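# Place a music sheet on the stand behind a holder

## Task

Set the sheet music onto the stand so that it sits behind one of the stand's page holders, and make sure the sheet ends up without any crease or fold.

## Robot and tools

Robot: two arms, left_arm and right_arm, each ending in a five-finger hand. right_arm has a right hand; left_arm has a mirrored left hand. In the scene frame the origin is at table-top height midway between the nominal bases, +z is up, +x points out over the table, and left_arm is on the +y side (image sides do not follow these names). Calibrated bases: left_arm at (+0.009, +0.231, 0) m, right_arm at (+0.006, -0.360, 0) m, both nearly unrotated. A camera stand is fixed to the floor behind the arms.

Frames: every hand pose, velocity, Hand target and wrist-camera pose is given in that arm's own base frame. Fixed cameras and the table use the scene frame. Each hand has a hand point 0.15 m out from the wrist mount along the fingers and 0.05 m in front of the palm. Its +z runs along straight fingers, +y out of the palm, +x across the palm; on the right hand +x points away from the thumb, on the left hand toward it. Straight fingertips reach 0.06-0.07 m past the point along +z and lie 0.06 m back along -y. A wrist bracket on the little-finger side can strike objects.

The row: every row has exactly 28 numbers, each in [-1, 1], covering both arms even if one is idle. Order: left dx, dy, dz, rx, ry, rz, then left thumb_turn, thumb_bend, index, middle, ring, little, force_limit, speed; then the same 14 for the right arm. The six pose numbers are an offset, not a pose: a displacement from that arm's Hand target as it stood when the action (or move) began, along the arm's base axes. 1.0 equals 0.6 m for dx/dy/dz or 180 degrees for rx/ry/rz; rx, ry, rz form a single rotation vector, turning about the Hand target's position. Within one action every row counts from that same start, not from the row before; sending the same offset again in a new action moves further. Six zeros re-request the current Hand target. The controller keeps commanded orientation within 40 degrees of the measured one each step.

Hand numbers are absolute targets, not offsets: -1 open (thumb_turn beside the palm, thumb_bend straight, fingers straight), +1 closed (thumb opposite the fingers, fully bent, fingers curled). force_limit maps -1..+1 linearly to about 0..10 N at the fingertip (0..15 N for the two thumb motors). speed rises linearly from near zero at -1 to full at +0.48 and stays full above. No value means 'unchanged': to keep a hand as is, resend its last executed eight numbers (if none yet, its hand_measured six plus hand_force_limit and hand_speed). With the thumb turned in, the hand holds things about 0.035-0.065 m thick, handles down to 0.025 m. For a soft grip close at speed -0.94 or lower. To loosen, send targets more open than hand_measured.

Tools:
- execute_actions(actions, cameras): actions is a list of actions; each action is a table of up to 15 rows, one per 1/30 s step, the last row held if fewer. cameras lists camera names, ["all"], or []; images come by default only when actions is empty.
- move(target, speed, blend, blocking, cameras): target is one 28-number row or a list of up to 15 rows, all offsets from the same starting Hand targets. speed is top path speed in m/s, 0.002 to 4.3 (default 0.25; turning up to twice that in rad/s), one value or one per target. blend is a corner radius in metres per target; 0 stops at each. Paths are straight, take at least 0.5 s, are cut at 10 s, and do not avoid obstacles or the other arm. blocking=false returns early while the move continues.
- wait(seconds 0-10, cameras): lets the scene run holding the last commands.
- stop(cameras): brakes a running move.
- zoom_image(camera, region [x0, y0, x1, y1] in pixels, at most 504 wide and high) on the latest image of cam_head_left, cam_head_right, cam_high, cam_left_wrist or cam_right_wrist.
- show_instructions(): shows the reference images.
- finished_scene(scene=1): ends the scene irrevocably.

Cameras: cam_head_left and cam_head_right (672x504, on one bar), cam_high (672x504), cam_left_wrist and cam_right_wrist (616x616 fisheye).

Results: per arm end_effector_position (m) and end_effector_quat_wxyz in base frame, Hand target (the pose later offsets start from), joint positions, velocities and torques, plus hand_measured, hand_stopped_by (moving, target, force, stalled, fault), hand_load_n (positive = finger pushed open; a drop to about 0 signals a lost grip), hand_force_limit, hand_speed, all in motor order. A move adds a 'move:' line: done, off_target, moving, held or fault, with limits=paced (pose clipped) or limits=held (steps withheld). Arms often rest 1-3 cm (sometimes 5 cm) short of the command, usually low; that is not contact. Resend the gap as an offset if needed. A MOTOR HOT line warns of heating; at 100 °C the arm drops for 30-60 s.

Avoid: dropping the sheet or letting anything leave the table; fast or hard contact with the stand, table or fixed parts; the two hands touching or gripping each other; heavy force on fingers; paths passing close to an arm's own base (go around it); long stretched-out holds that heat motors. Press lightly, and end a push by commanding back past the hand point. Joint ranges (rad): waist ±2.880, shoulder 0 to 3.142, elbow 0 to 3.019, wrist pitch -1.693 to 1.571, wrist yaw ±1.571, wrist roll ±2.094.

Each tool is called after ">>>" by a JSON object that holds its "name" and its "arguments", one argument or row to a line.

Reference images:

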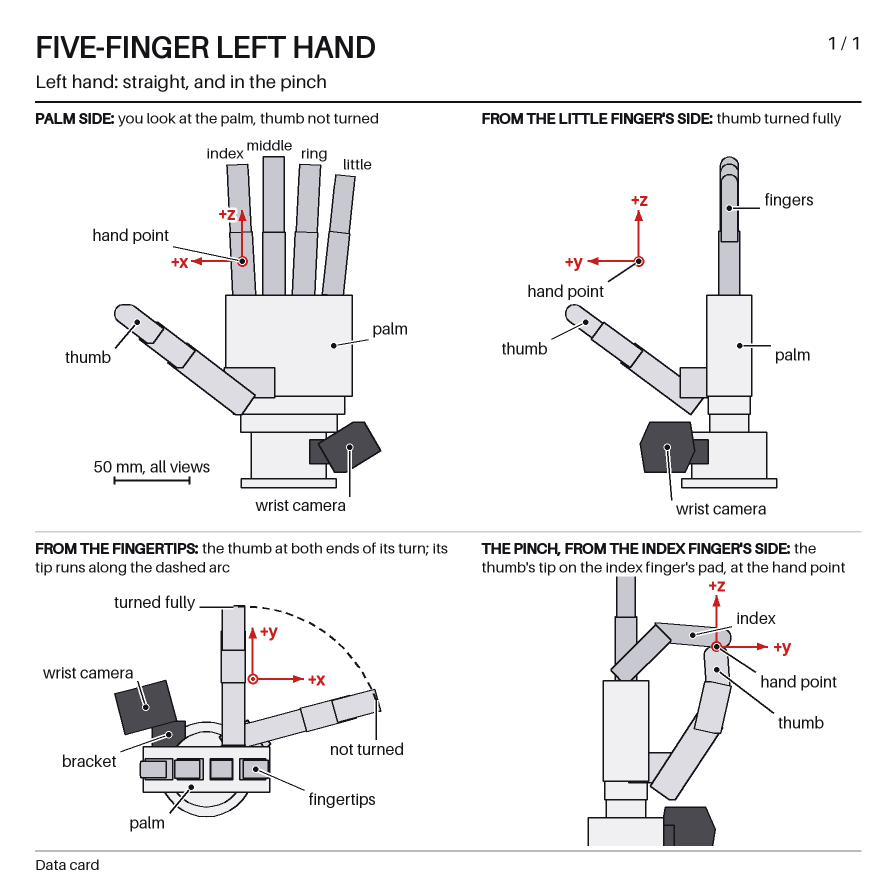

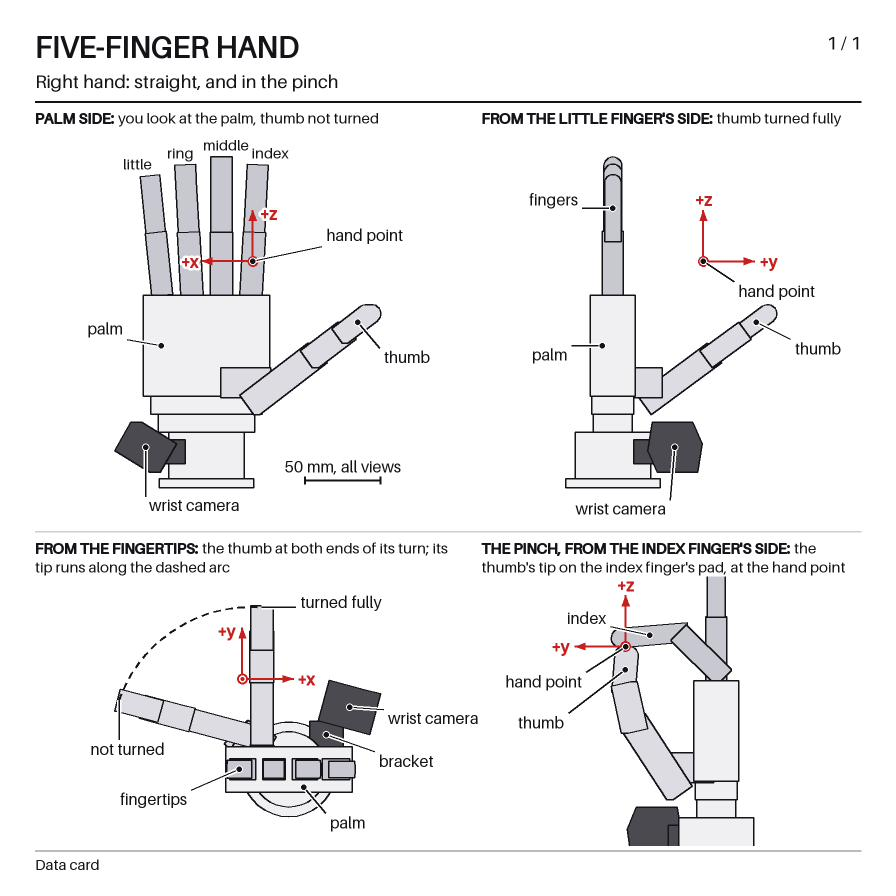

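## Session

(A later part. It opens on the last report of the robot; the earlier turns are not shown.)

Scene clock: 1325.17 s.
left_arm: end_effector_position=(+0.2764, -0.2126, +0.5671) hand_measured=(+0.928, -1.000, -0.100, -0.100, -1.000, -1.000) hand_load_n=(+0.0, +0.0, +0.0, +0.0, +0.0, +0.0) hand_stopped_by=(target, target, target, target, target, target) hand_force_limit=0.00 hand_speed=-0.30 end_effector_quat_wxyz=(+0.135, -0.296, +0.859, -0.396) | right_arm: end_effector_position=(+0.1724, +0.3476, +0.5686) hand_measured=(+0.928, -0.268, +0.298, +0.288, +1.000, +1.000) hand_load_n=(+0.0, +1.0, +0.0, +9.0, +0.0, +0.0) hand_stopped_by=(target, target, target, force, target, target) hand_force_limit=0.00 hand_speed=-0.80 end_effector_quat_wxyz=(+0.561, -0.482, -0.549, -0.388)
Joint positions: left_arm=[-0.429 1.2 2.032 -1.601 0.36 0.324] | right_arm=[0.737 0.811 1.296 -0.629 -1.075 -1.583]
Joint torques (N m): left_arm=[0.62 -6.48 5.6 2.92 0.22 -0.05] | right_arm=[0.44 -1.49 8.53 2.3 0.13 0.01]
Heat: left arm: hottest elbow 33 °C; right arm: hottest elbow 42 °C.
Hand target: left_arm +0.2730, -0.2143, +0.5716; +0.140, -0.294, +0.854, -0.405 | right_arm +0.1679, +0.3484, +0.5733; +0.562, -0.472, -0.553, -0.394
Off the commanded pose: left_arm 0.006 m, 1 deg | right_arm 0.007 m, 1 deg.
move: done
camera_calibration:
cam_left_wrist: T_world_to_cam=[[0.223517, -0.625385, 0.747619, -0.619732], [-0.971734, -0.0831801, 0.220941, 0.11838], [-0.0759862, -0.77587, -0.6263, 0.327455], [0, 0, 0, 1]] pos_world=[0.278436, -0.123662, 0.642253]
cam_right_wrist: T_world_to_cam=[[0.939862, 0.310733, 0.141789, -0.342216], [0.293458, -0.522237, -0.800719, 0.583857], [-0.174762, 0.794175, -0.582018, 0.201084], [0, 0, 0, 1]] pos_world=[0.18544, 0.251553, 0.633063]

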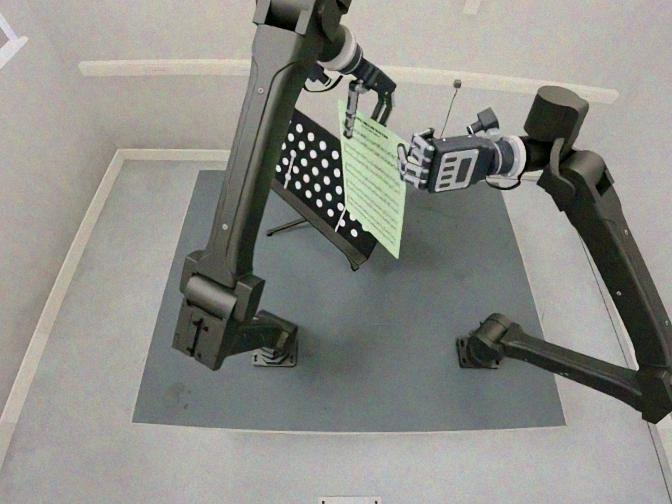

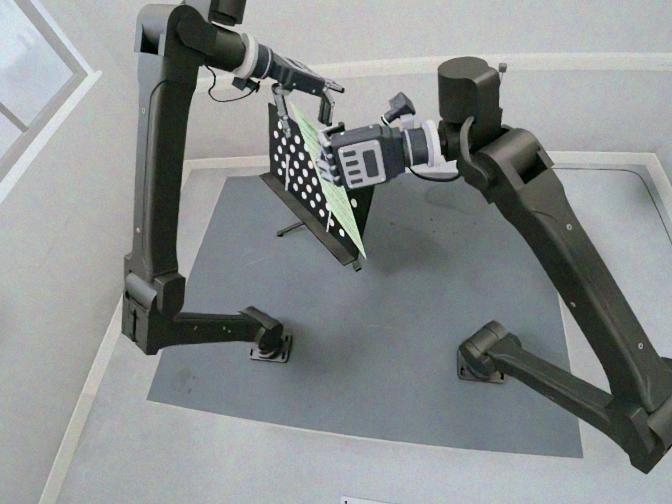

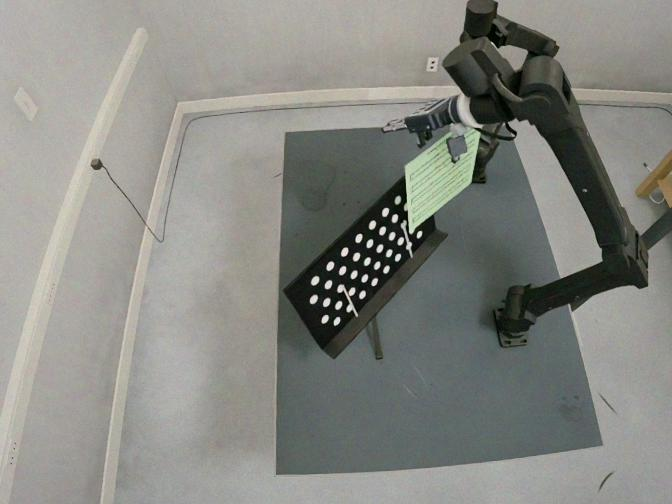

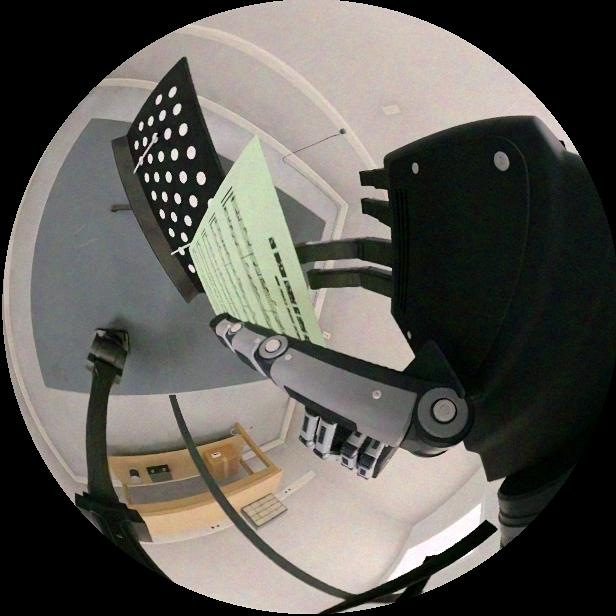

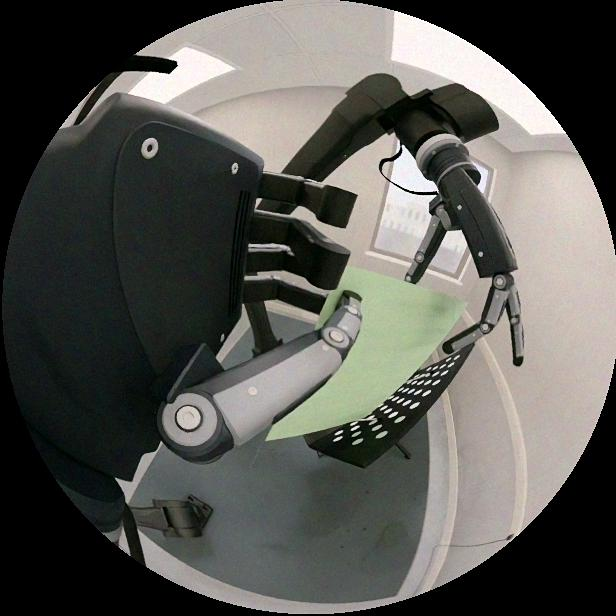

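>>> {"name": "move", "arguments": {
  "target": [0,0,0,0,0,0,0.928,-1,0.27,0.27,-1,-1,-0.2,-0.5,0,0,0,0,0,0,0.928,-0.268,0.298,0.290,1,1,0,-0.8],
  "speed": 0.1,
  "cameras": ["cam_head_left","cam_head_right","cam_right_wrist"]
}}

>>> {"name": "zoom_image", "arguments": {
  "camera": "cam_head_left",
  "region": [300, 20, 440, 190]
}}

>>> {"name": "zoom_image", "arguments": {
  "camera": "cam_right_wrist",
  "region": [280, 120, 580, 420]
}}

Scene clock: 1338.03 s.
left_arm: end_effector_position=(+0.2765, -0.2128, +0.5671) hand_measured=(+0.928, -1.000, +0.270, +0.270, -1.000, -1.000) hand_load_n=(+0.0, +0.0, +0.0, +0.0, +0.0, +0.0) hand_stopped_by=(target, target, target, target, target, target) hand_force_limit=-0.20 hand_speed=-0.50 end_effector_quat_wxyz=(+0.135, -0.296, +0.859, -0.396) | right_arm: end_effector_position=(+0.1724, +0.3476, +0.5686) hand_measured=(+0.928, -0.268, +0.298, +0.288, +1.000, +1.000) hand_load_n=(+0.0, +1.0, +0.5, +9.0, +0.0, +0.0) hand_stopped_by=(target, target, target, force, target, target) hand_force_limit=0.00 hand_speed=-0.80 end_effector_quat_wxyz=(+0.561, -0.482, -0.549, -0.388)
Joint positions: left_arm=[-0.43 1.2 2.032 -1.6 0.359 0.323] | right_arm=[0.737 0.811 1.296 -0.629 -1.075 -1.583]
Joint torques (N m): left_arm=[0.56 -6.65 5.55 2.85 0.22 -0.07] | right_arm=[0.38 -1.55 8.5 2.33 0.12 0.02]
Heat: left arm: hottest elbow 33 °C; right arm: hottest elbow 41 °C.
Hand target: left_arm +0.2730, -0.2144, +0.5716; +0.140, -0.294, +0.854, -0.405 | right_arm +0.1679, +0.3484, +0.5733; +0.562, -0.472, -0.553, -0.394
Off the commanded pose: left_arm 0.006 m, 1 deg | right_arm 0.007 m, 1 deg.
move: done
camera_calibration:
cam_right_wrist: T_world_to_cam=[[0.939862, 0.310733, 0.141789, -0.342216], [0.293458, -0.522237, -0.800719, 0.583857], [-0.174762, 0.794175, -0.582018, 0.201084], [0, 0, 0, 1]] pos_world=[0.18544, 0.251553, 0.633063]
Images, in order (width x height): cam_head_left 672x504, cam_head_right 672x504, cam_right_wrist 616x616.

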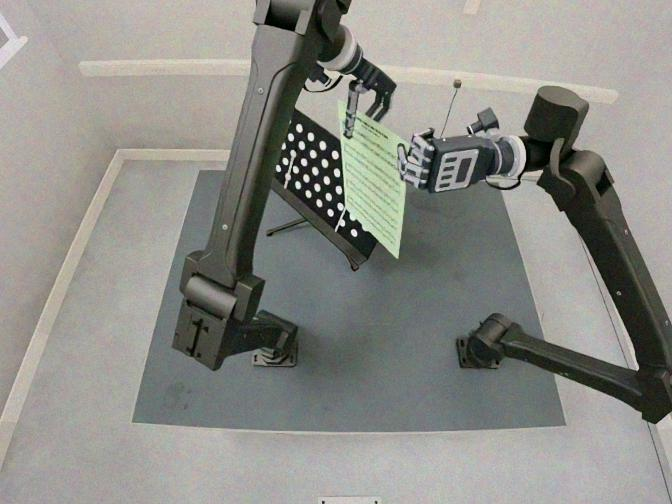

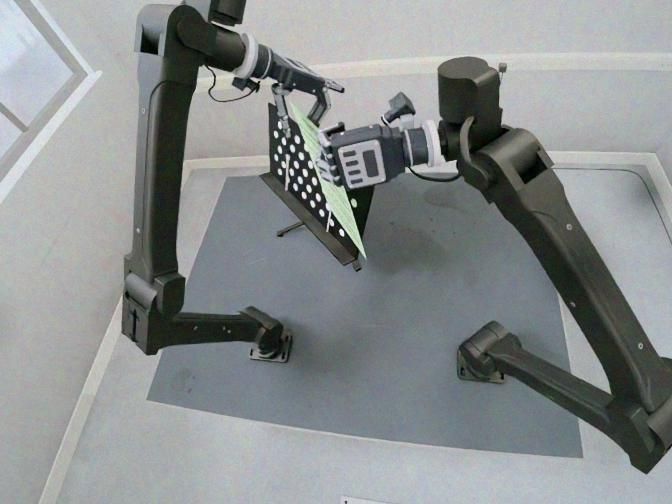

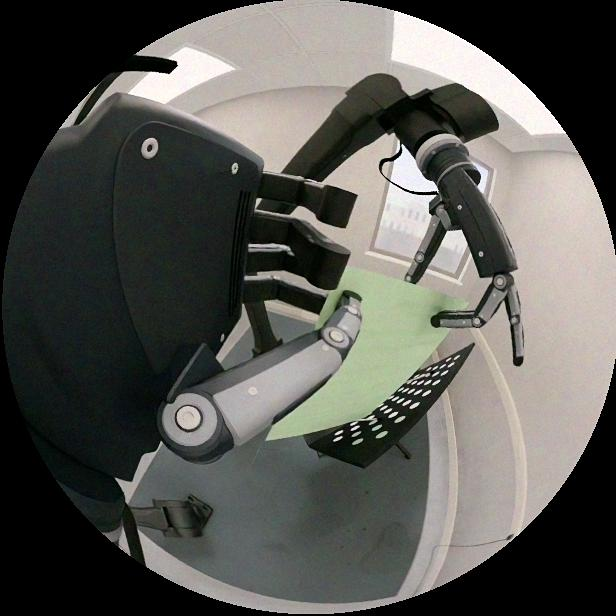

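Scaled by 2.965 from the camera's 672x504 image, which has a finer 960x720 frame.

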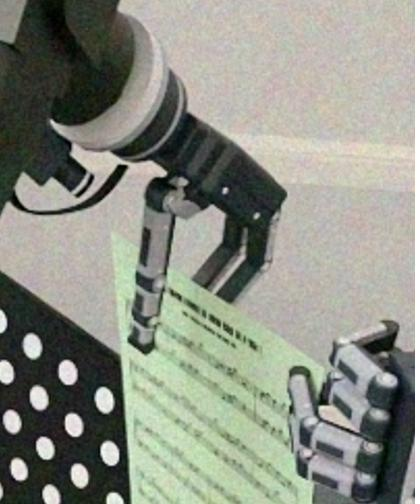

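Scaled by 1.680 from the camera's 616x616 image, which has a finer 880x880 frame.

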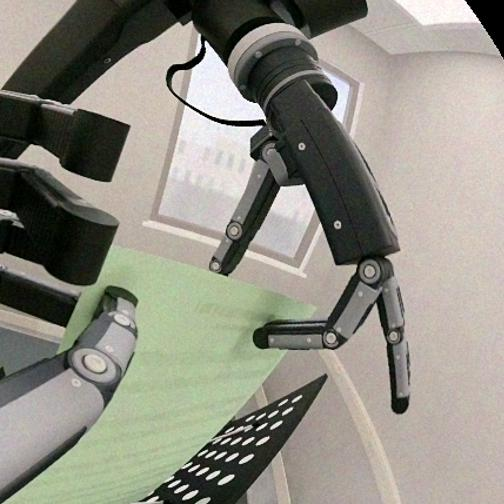

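>>> {"name": "move", "arguments": {
  "target": [0,0,0,0,0,0,0.928,-0.1,0.27,0.27,-1,-1,-0.4,-0.6,0,0,0,0,0,0,0.928,-0.268,0.298,0.290,1,1,0,-0.8],
  "speed": 0.1,
  "cameras": ["cam_head_left","cam_head_right","cam_right_wrist","cam_left_wrist"]
}}

>>> {"name": "zoom_image", "arguments": {
  "camera": "cam_head_left",
  "region": [300, 20, 440, 190]
}}

>>> {"name": "zoom_image", "arguments": {
  "camera": "cam_right_wrist",
  "region": [280, 120, 580, 420]
}}

Scene clock: 1347.93 s.
left_arm: end_effector_position=(+0.2765, -0.2129, +0.5671) hand_measured=(+0.928, -0.246, +0.270, +0.270, -1.000, -1.000) hand_load_n=(+0.5, +4.5, +0.0, +3.5, +0.0, +0.0) hand_stopped_by=(target, force, target, target, target, target) hand_force_limit=-0.40 hand_speed=-0.60 end_effector_quat_wxyz=(+0.135, -0.296, +0.859, -0.396) | right_arm: end_effector_position=(+0.1725, +0.3476, +0.5686) hand_measured=(+0.928, -0.268, +0.298, +0.288, +1.000, +1.000) hand_load_n=(+0.0, +1.0, +0.0, +9.0, +0.0, +0.0) hand_stopped_by=(target, target, target, force, target, target) hand_force_limit=0.00 hand_speed=-0.80 end_effector_quat_wxyz=(+0.561, -0.482, -0.549, -0.388)
Joint positions: left_arm=[-0.43 1.2 2.032 -1.6 0.359 0.323] | right_arm=[0.737 0.811 1.296 -0.629 -1.075 -1.583]
Joint torques (N m): left_arm=[0.67 -6.59 5.55 2.86 0.22 -0.06] | right_arm=[0.5 -1.44 8.53 2.3 0.11 0.01]
Heat: left arm: hottest elbow 33 °C; right arm: hottest elbow 41 °C.
Hand target: left_arm +0.2731, -0.2144, +0.5716; +0.140, -0.294, +0.854, -0.405 | right_arm +0.1679, +0.3484, +0.5733; +0.562, -0.472, -0.553, -0.394
Off the commanded pose: left_arm 0.006 m, 1 deg | right_arm 0.007 m, 1 deg.
move: done
camera_calibration:
cam_left_wrist: T_world_to_cam=[[0.223623, -0.624845, 0.748039, -0.620111], [-0.971732, -0.0833294, 0.22089, 0.118474], [-0.0756881, -0.77629, -0.625816, 0.326861], [0, 0, 0, 1]] pos_world=[0.278536, -0.123862, 0.642253]
cam_right_wrist: T_world_to_cam=[[0.939958, 0.310427, 0.141827, -0.342274], [0.293324, -0.522355, -0.800691, 0.583864], [-0.174472, 0.794217, -0.582048, 0.201056], [0, 0, 0, 1]] pos_world=[0.18554, 0.251553, 0.633063]
Images, in order (width x height): cam_head_left 672x504, cam_head_right 672x504, cam_left_wrist 616x616, cam_right_wrist 616x616.

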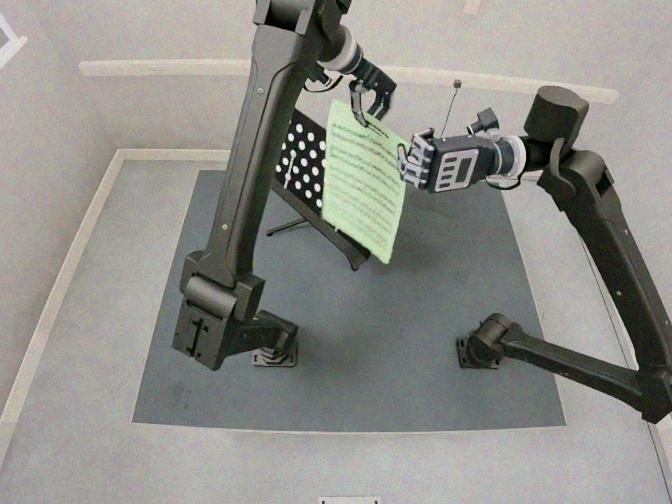

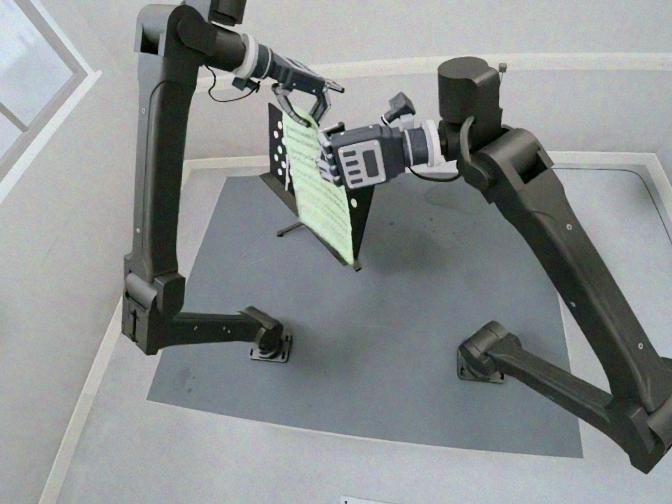

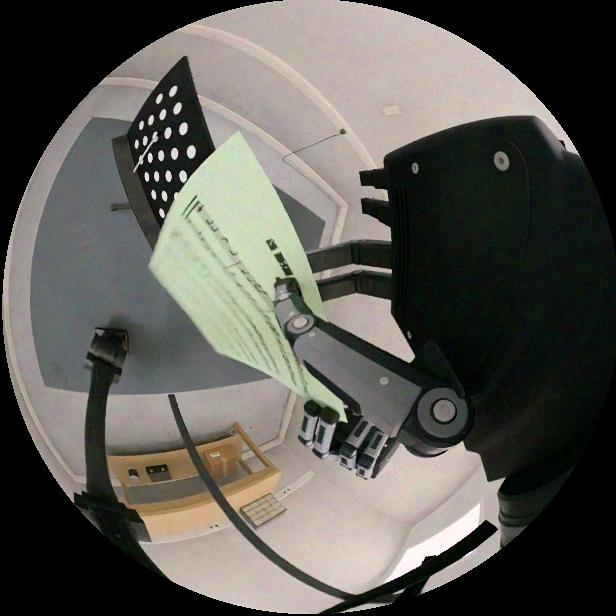

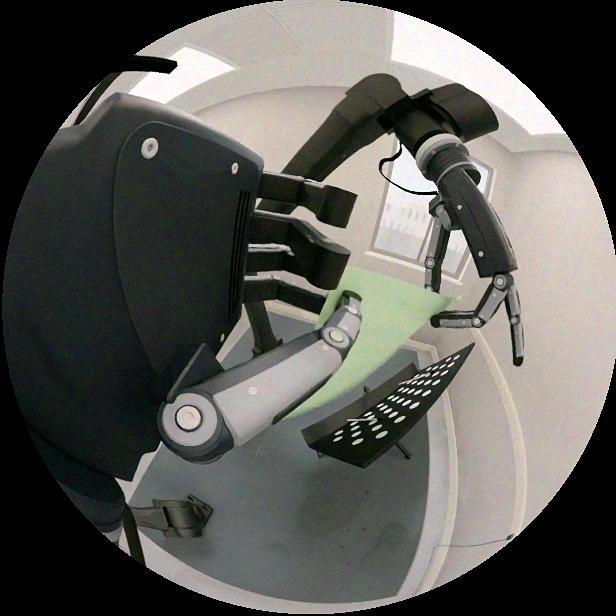

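Scaled by 2.965 from the camera's 672x504 image, which has a finer 960x720 frame.

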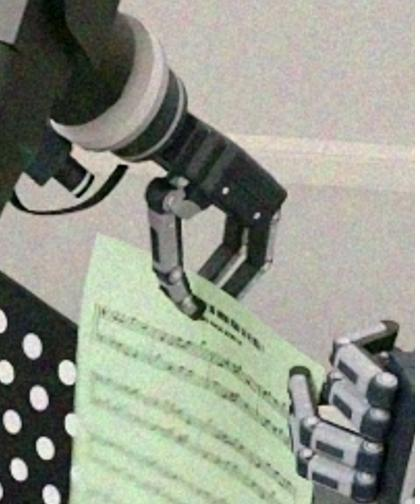

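Scaled by 1.680 from the camera's 616x616 image, which has a finer 880x880 frame.

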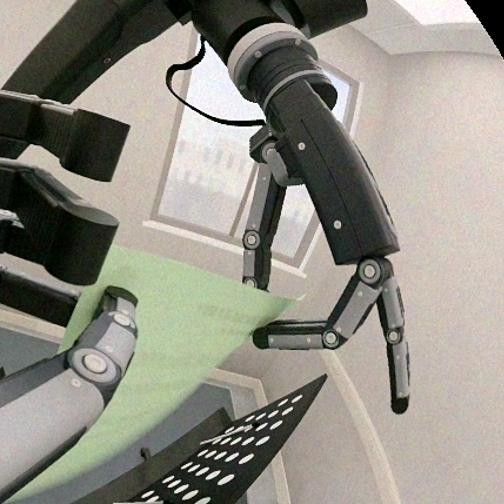

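>>> {"name": "move", "arguments": {
  "target": [0,0,0,0,0,0,0.928,-0.1,0.27,0.27,-1,-1,-0.4,-0.6,0,0,0,0,0,0,0.928,-0.9,-0.2,-0.2,1,1,0,-0.5],
  "speed": 0.1,
  "cameras": ["all"]
}}

>>> {"name": "zoom_image", "arguments": {
  "camera": "cam_head_left",
  "region": [300, 20, 500, 270]
}}

>>> {"name": "zoom_image", "arguments": {
  "camera": "cam_head_right",
  "region": [240, 20, 440, 270]
}}

Scene clock: 1357.80 s.
left_arm: end_effector_position=(+0.2765, -0.2129, +0.5671) hand_measured=(+0.928, -0.246, +0.270, +0.270, -1.000, -1.000) hand_load_n=(+0.5, +4.5, +0.0, +3.5, +0.0, +0.0) hand_stopped_by=(target, force, target, target, target, target) hand_force_limit=-0.40 hand_speed=-0.60 end_effector_quat_wxyz=(+0.135, -0.296, +0.859, -0.396) | right_arm: end_effector_position=(+0.1725, +0.3476, +0.5686) hand_measured=(+0.928, -0.900, -0.200, -0.200, +1.000, +1.000) hand_load_n=(+0.0, +0.0, +0.0, +0.0, +0.0, +0.0) hand_stopped_by=(target, target, target, target, target, target) hand_force_limit=0.00 hand_speed=-0.50 end_effector_quat_wxyz=(+0.561, -0.482, -0.549, -0.388)
Joint positions: left_arm=[-0.43 1.2 2.032 -1.6 0.359 0.323] | right_arm=[0.737 0.811 1.296 -0.629 -1.075 -1.583]
Joint torques (N m): left_arm=[0.62 -6.65 5.56 2.86 0.22 -0.06] | right_arm=[0.44 -1.44 8.57 2.32 0.11 0.02]
Heat: left arm: hottest elbow 33 °C; right arm: hottest elbow 41 °C.
Hand target: left_arm +0.2731, -0.2144, +0.5716; +0.140, -0.294, +0.854, -0.405 | right_arm +0.1679, +0.3484, +0.5733; +0.562, -0.472, -0.553, -0.394
Off the commanded pose: left_arm 0.006 m, 1 deg | right_arm 0.007 m, 1 deg.
move: done
camera_calibration:
cam_left_wrist: T_world_to_cam=[[0.223623, -0.624845, 0.748039, -0.620111], [-0.971732, -0.0833294, 0.22089, 0.118474], [-0.0756881, -0.77629, -0.625816, 0.326861], [0, 0, 0, 1]] pos_world=[0.278536, -0.123862, 0.642253]
cam_right_wrist: T_world_to_cam=[[0.939958, 0.310427, 0.141827, -0.342274], [0.293324, -0.522355, -0.800691, 0.583864], [-0.174472, 0.794217, -0.582048, 0.201056], [0, 0, 0, 1]] pos_world=[0.18554, 0.251553, 0.633063]

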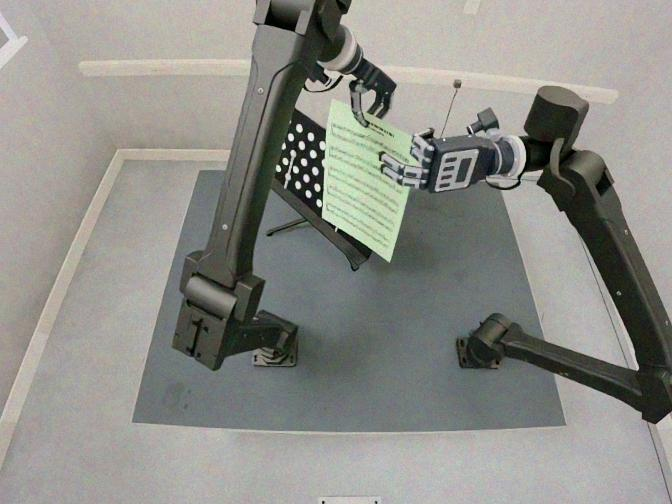

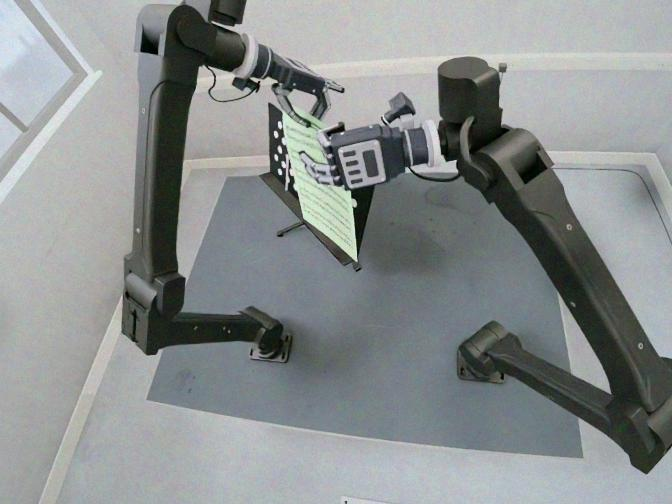

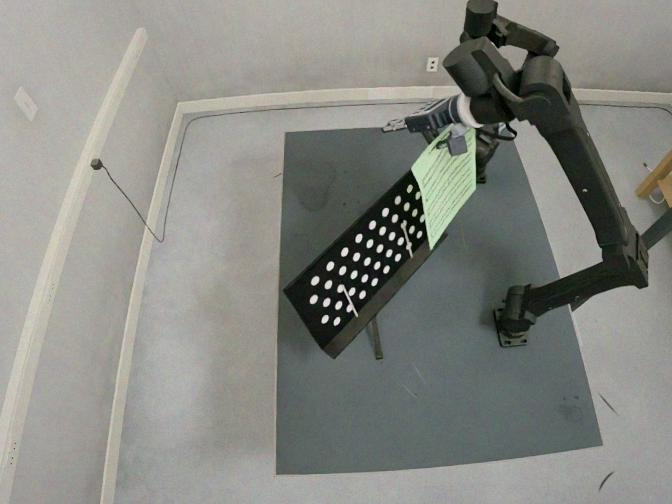

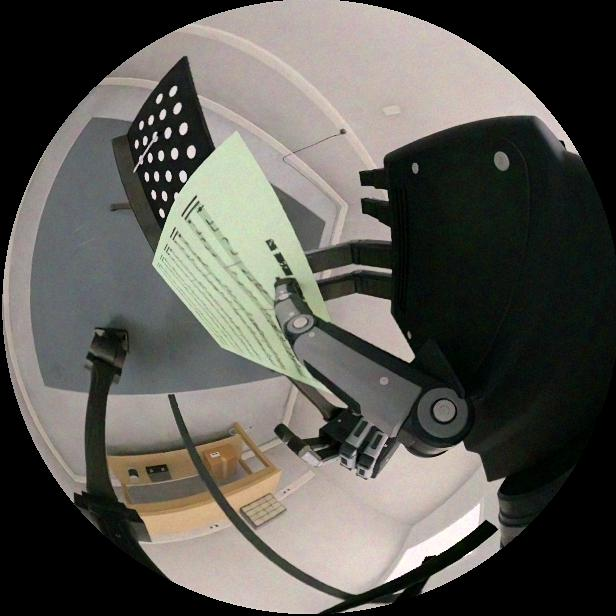

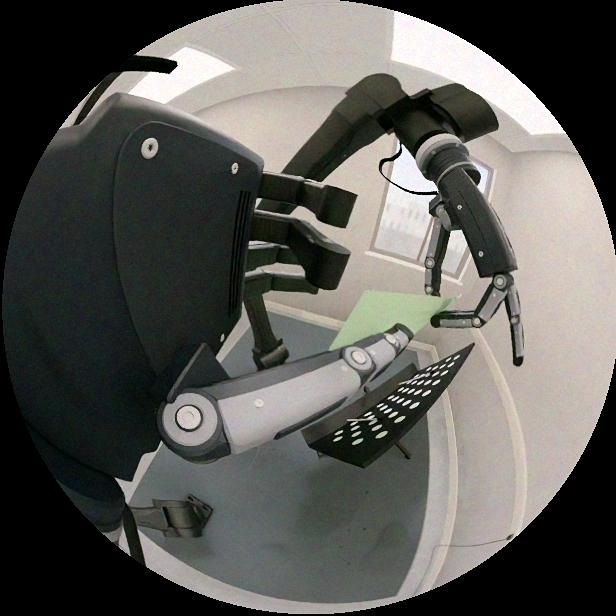

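Scaled by 2.016 from the camera's 672x504 image, which has a finer 960x720 frame.

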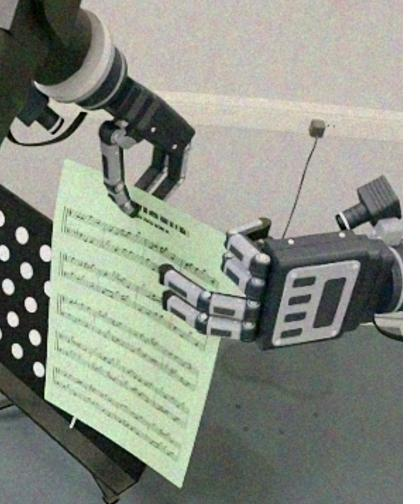

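Scaled by 2.016 from the camera's 672x504 image, which has a finer 960x720 frame.

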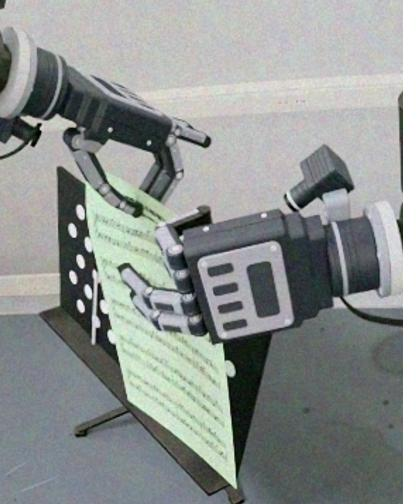

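>>> {"name": "move", "arguments": {
  "target": [0,0,0,0,0,0,0.928,-0.1,0.27,0.27,-1,-1,-0.4,-0.6,-0.09,-0.098,0,0,0,0,0.928,-0.9,-0.2,-0.2,1,1,0,-0.5],
  "speed": 0.08,
  "cameras": ["all"]
}}

>>> {"name": "zoom_image", "arguments": {
  "camera": "cam_head_left",
  "region": [300, 50, 480, 280]
}}

>>> {"name": "zoom_image", "arguments": {
  "camera": "cam_head_right",
  "region": [250, 50, 430, 280]
}}

Scene clock: 1373.83 s.
left_arm: end_effector_position=(+0.2765, -0.2129, +0.5671) hand_measured=(+0.928, -0.246, +0.270, +0.270, -1.000, -1.000) hand_load_n=(+0.5, +4.5, +0.0, +3.0, +0.0, +0.0) hand_stopped_by=(target, force, target, target, target, target) hand_force_limit=-0.40 hand_speed=-0.60 end_effector_quat_wxyz=(+0.135, -0.296, +0.859, -0.396) | right_arm: end_effector_position=(+0.1112, +0.2911, +0.5766) hand_measured=(+0.928, -0.900, -0.200, -0.200, +1.000, +1.000) hand_load_n=(+0.0, +0.0, +0.5, +0.0, +0.0, +0.5) hand_stopped_by=(target, target, target, target, target, target) hand_force_limit=0.00 hand_speed=-0.50 end_effector_quat_wxyz=(+0.565, -0.468, -0.554, -0.393)
Joint positions: left_arm=[-0.43 1.2 2.032 -1.6 0.359 0.323] | right_arm=[0.714 0.63 1.254 -0.743 -1.115 -1.583]
Joint torques (N m): left_arm=[0.73 -6.65 5.55 2.85 0.23 -0.06] | right_arm=[-1.2 1.73 7.75 0.99 -0.01 -0.09]
Heat: left arm: hottest elbow 33 °C; right arm: hottest elbow 41 °C.
Hand target: left_arm +0.2731, -0.2144, +0.5716; +0.140, -0.294, +0.854, -0.405 | right_arm +0.1139, +0.2896, +0.5733; +0.563, -0.472, -0.553, -0.394
Off the commanded pose: left_arm 0.006 m, 1 deg | right_arm 0.005 m, 1 deg.
move: done
camera_calibration:
cam_left_wrist: T_world_to_cam=[[0.223623, -0.624845, 0.748039, -0.620111], [-0.971732, -0.0833294, 0.22089, 0.118474], [-0.0756881, -0.77629, -0.625816, 0.326861], [0, 0, 0, 1]] pos_world=[0.278536, -0.123862, 0.642253]
cam_right_wrist: T_world_to_cam=[[0.932198, 0.322965, 0.163402, -0.283367], [0.314701, -0.500202, -0.806697, 0.573398], [-0.178802, 0.803425, -0.567925, 0.229597], [0, 0, 0, 1]] pos_world=[0.124758, 0.193869, 0.639255]

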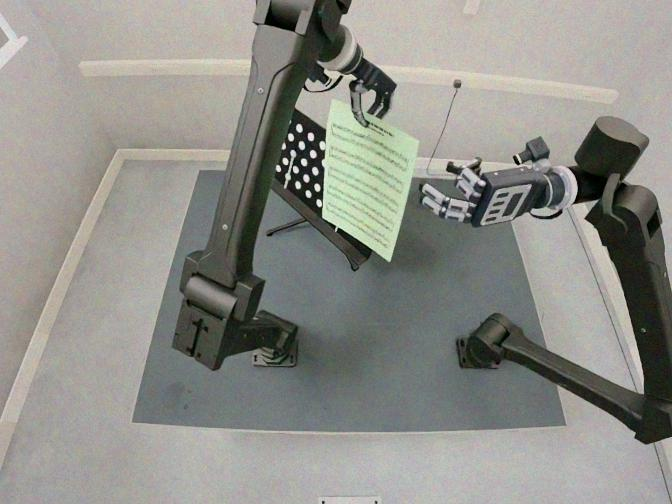

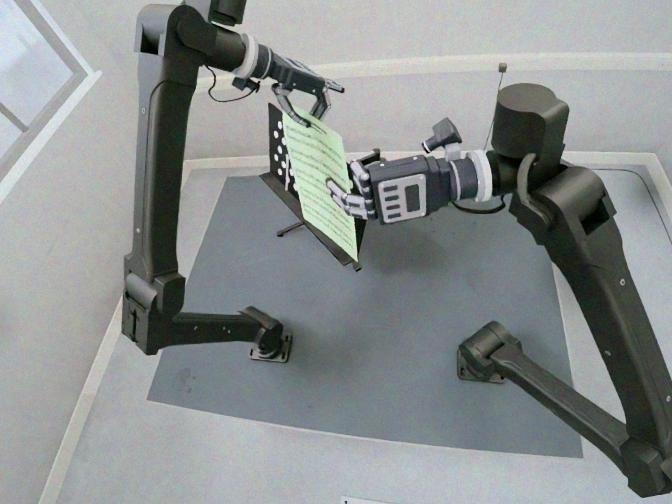

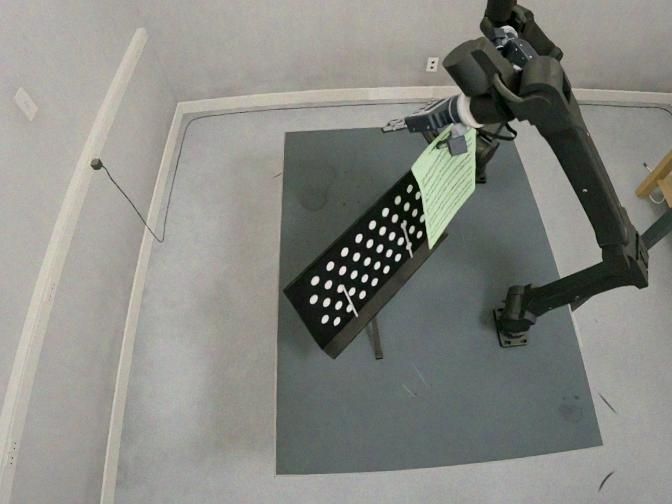

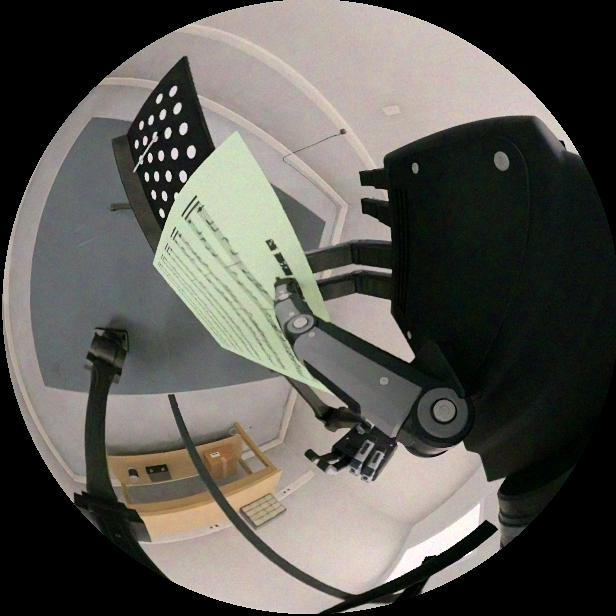

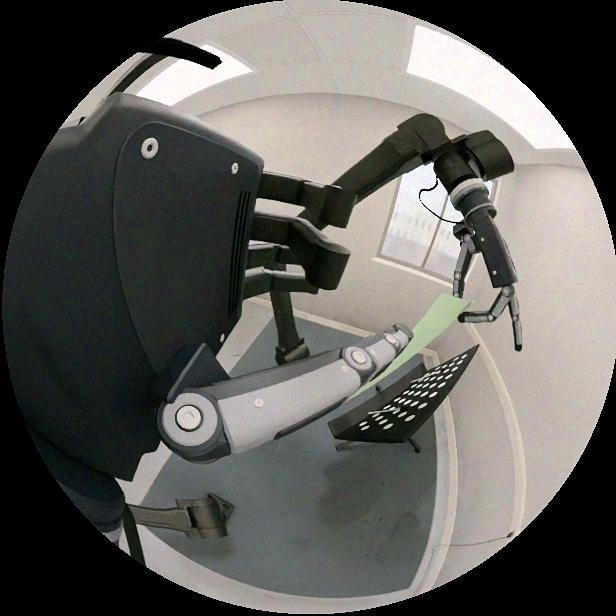

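Scaled by 2.191 from the camera's 672x504 image, which has a finer 960x720 frame.

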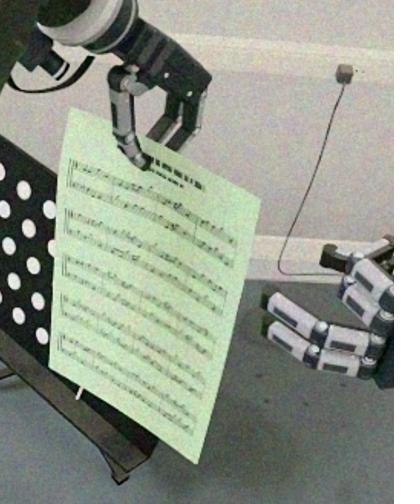

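Scaled by 2.191 from the camera's 672x504 image, which has a finer 960x720 frame.

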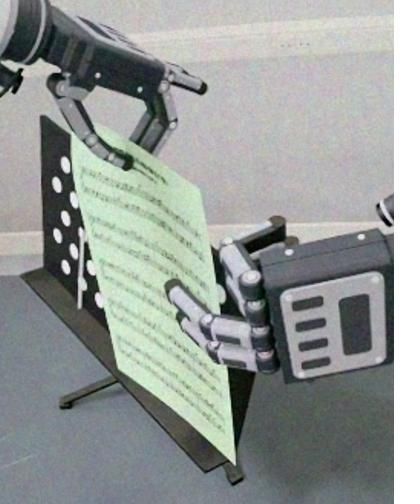

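>>> {"name": "move", "arguments": {
  "target": [
    [0,0,0.083,0.010,-0.049,-0.061,0.928,-0.1,0.27,0.27,-1,-1,-0.4,-0.6,0,0,0,0,0,0,0.928,-0.9,-0.2,-0.2,1,1,0,-0.5],
    [0.130,0.0125,0.083,0.010,-0.049,-0.061,0.928,-0.1,0.27,0.27,-1,-1,-0.4,-0.6,0,0,0,0,0,0,0.928,-0.9,-0.2,-0.2,1,1,0,-0.5]
  ],
  "speed": 0.1,
  "blend": 0.01,
  "cameras": ["all"]
}}

>>> {"name": "zoom_image", "arguments": {
  "camera": "cam_head_left",
  "region": [290, 40, 470, 260]
}}

>>> {"name": "zoom_image", "arguments": {
  "camera": "cam_head_right",
  "region": [240, 40, 420, 260]
}}

>>> {"name": "zoom_image", "arguments": {
  "camera": "cam_high",
  "region": [320, 60, 500, 280]
}}

Scene clock: 1435.53 s.
left_arm: end_effector_position=(+0.3490, -0.2091, +0.6135) hand_measured=(+0.928, -0.246, +0.270, +0.270, -1.000, -1.000) hand_load_n=(+0.5, +4.5, +0.0, +3.0, +0.0, +0.0) hand_stopped_by=(target, force, target, target, target, target) hand_force_limit=-0.40 hand_speed=-0.60 end_effector_quat_wxyz=(+0.169, -0.183, +0.869, -0.428) | right_arm: end_effector_position=(+0.1112, +0.2911, +0.5766) hand_measured=(+0.928, -0.900, -0.200, -0.200, +1.000, +1.000) hand_load_n=(+0.0, +0.0, +0.0, +0.0, +0.0, +0.0) hand_stopped_by=(target, target, target, target, target, target) hand_force_limit=0.00 hand_speed=-0.50 end_effector_quat_wxyz=(+0.565, -0.468, -0.554, -0.393)
Joint positions: left_arm=[-0.311 1.441 2.402 -1.695 0.537 0.602] | right_arm=[0.714 0.63 1.254 -0.743 -1.115 -1.583]
Joint torques (N m): left_arm=[1.85 -7 8.17 1.47 0.49 0.16] | right_arm=[-1.14 1.85 7.79 0.98 -0.02 -0.09]
Heat: left arm: hottest elbow 33 °C; right arm: hottest elbow 38 °C.
Hand target: left_arm +0.3509, -0.2068, +0.6214; +0.171, -0.177, +0.872, -0.424 | right_arm +0.1139, +0.2896, +0.5733; +0.563, -0.473, -0.553, -0.394
Off the commanded pose: left_arm 0.009 m, 1 deg | right_arm 0.004 m, 1 deg.
joint sent to its limit (left arm) — joint 4 (wrist pitch), lower limit. The joint targets still meet the commanded pose.
move: done
camera_calibration:
cam_left_wrist: T_world_to_cam=[[-0.0183179, -0.64622, 0.762931, -0.597831], [-0.993743, 0.0958542, 0.0573311, 0.324472], [-0.110179, -0.757107, -0.643933, 0.391446], [0, 0, 0, 1]] pos_world=[0.35462, -0.121066, 0.689567]
cam_right_wrist: T_world_to_cam=[[0.932269, 0.322943, 0.163039, -0.283123], [0.314423, -0.500426, -0.806667, 0.573376], [-0.178919, 0.803294, -0.568073, 0.229675], [0, 0, 0, 1]] pos_world=[0.124758, 0.193869, 0.639155]

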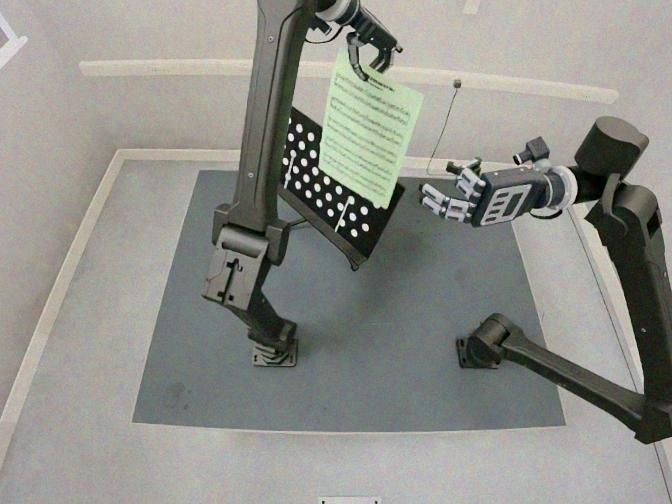

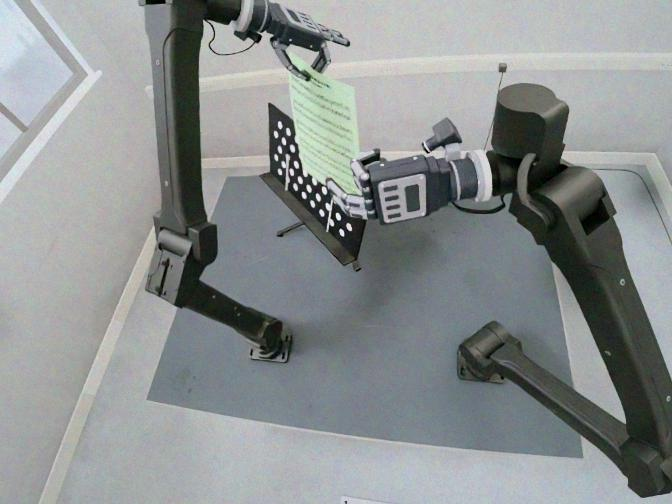

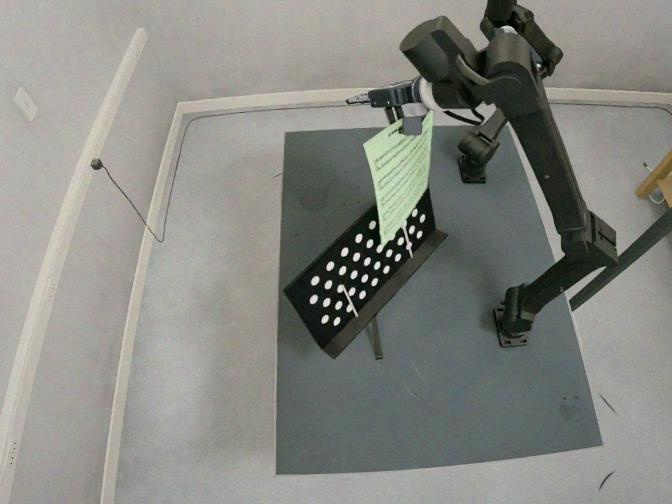

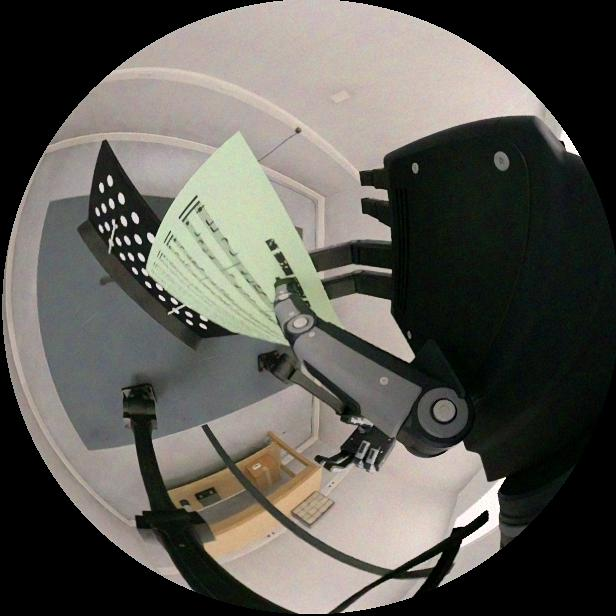

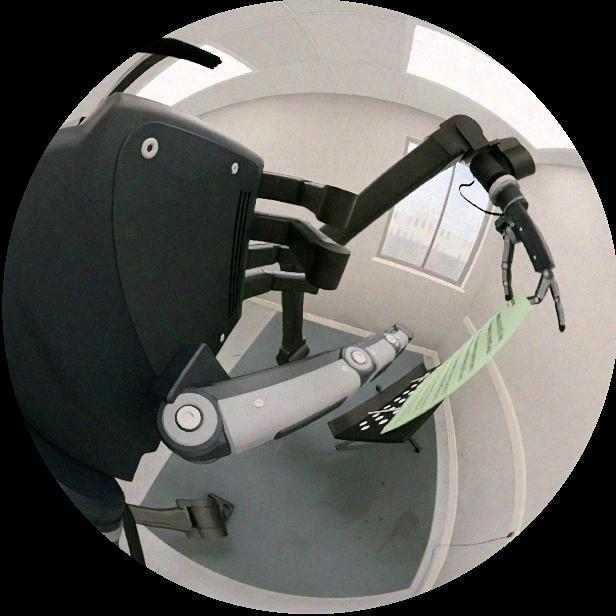

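Scaled by 2.291 from the camera's 672x504 image, which has a finer 960x720 frame.

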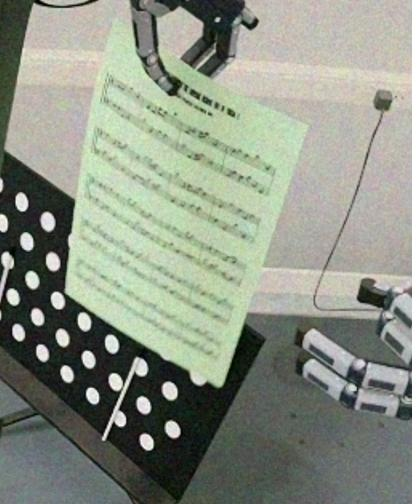

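Scaled by 2.291 from the camera's 672x504 image, which has a finer 960x720 frame.

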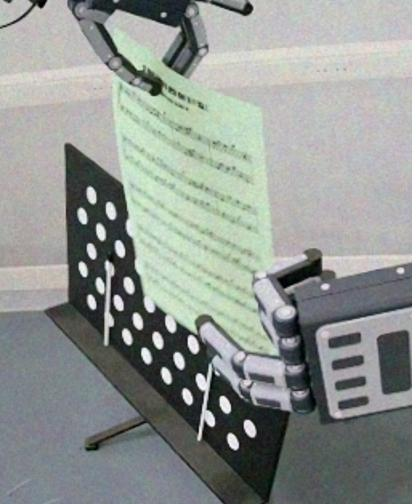

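Scaled by 2.291 from the camera's 672x504 image, which has a finer 960x720 frame.

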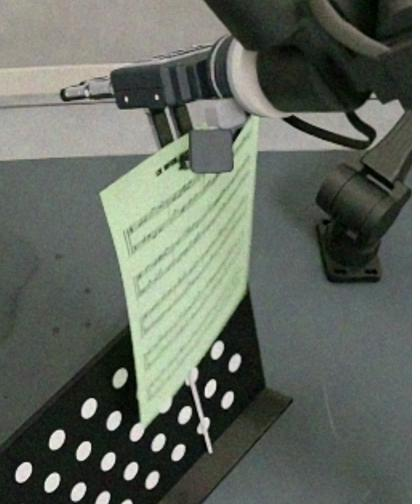

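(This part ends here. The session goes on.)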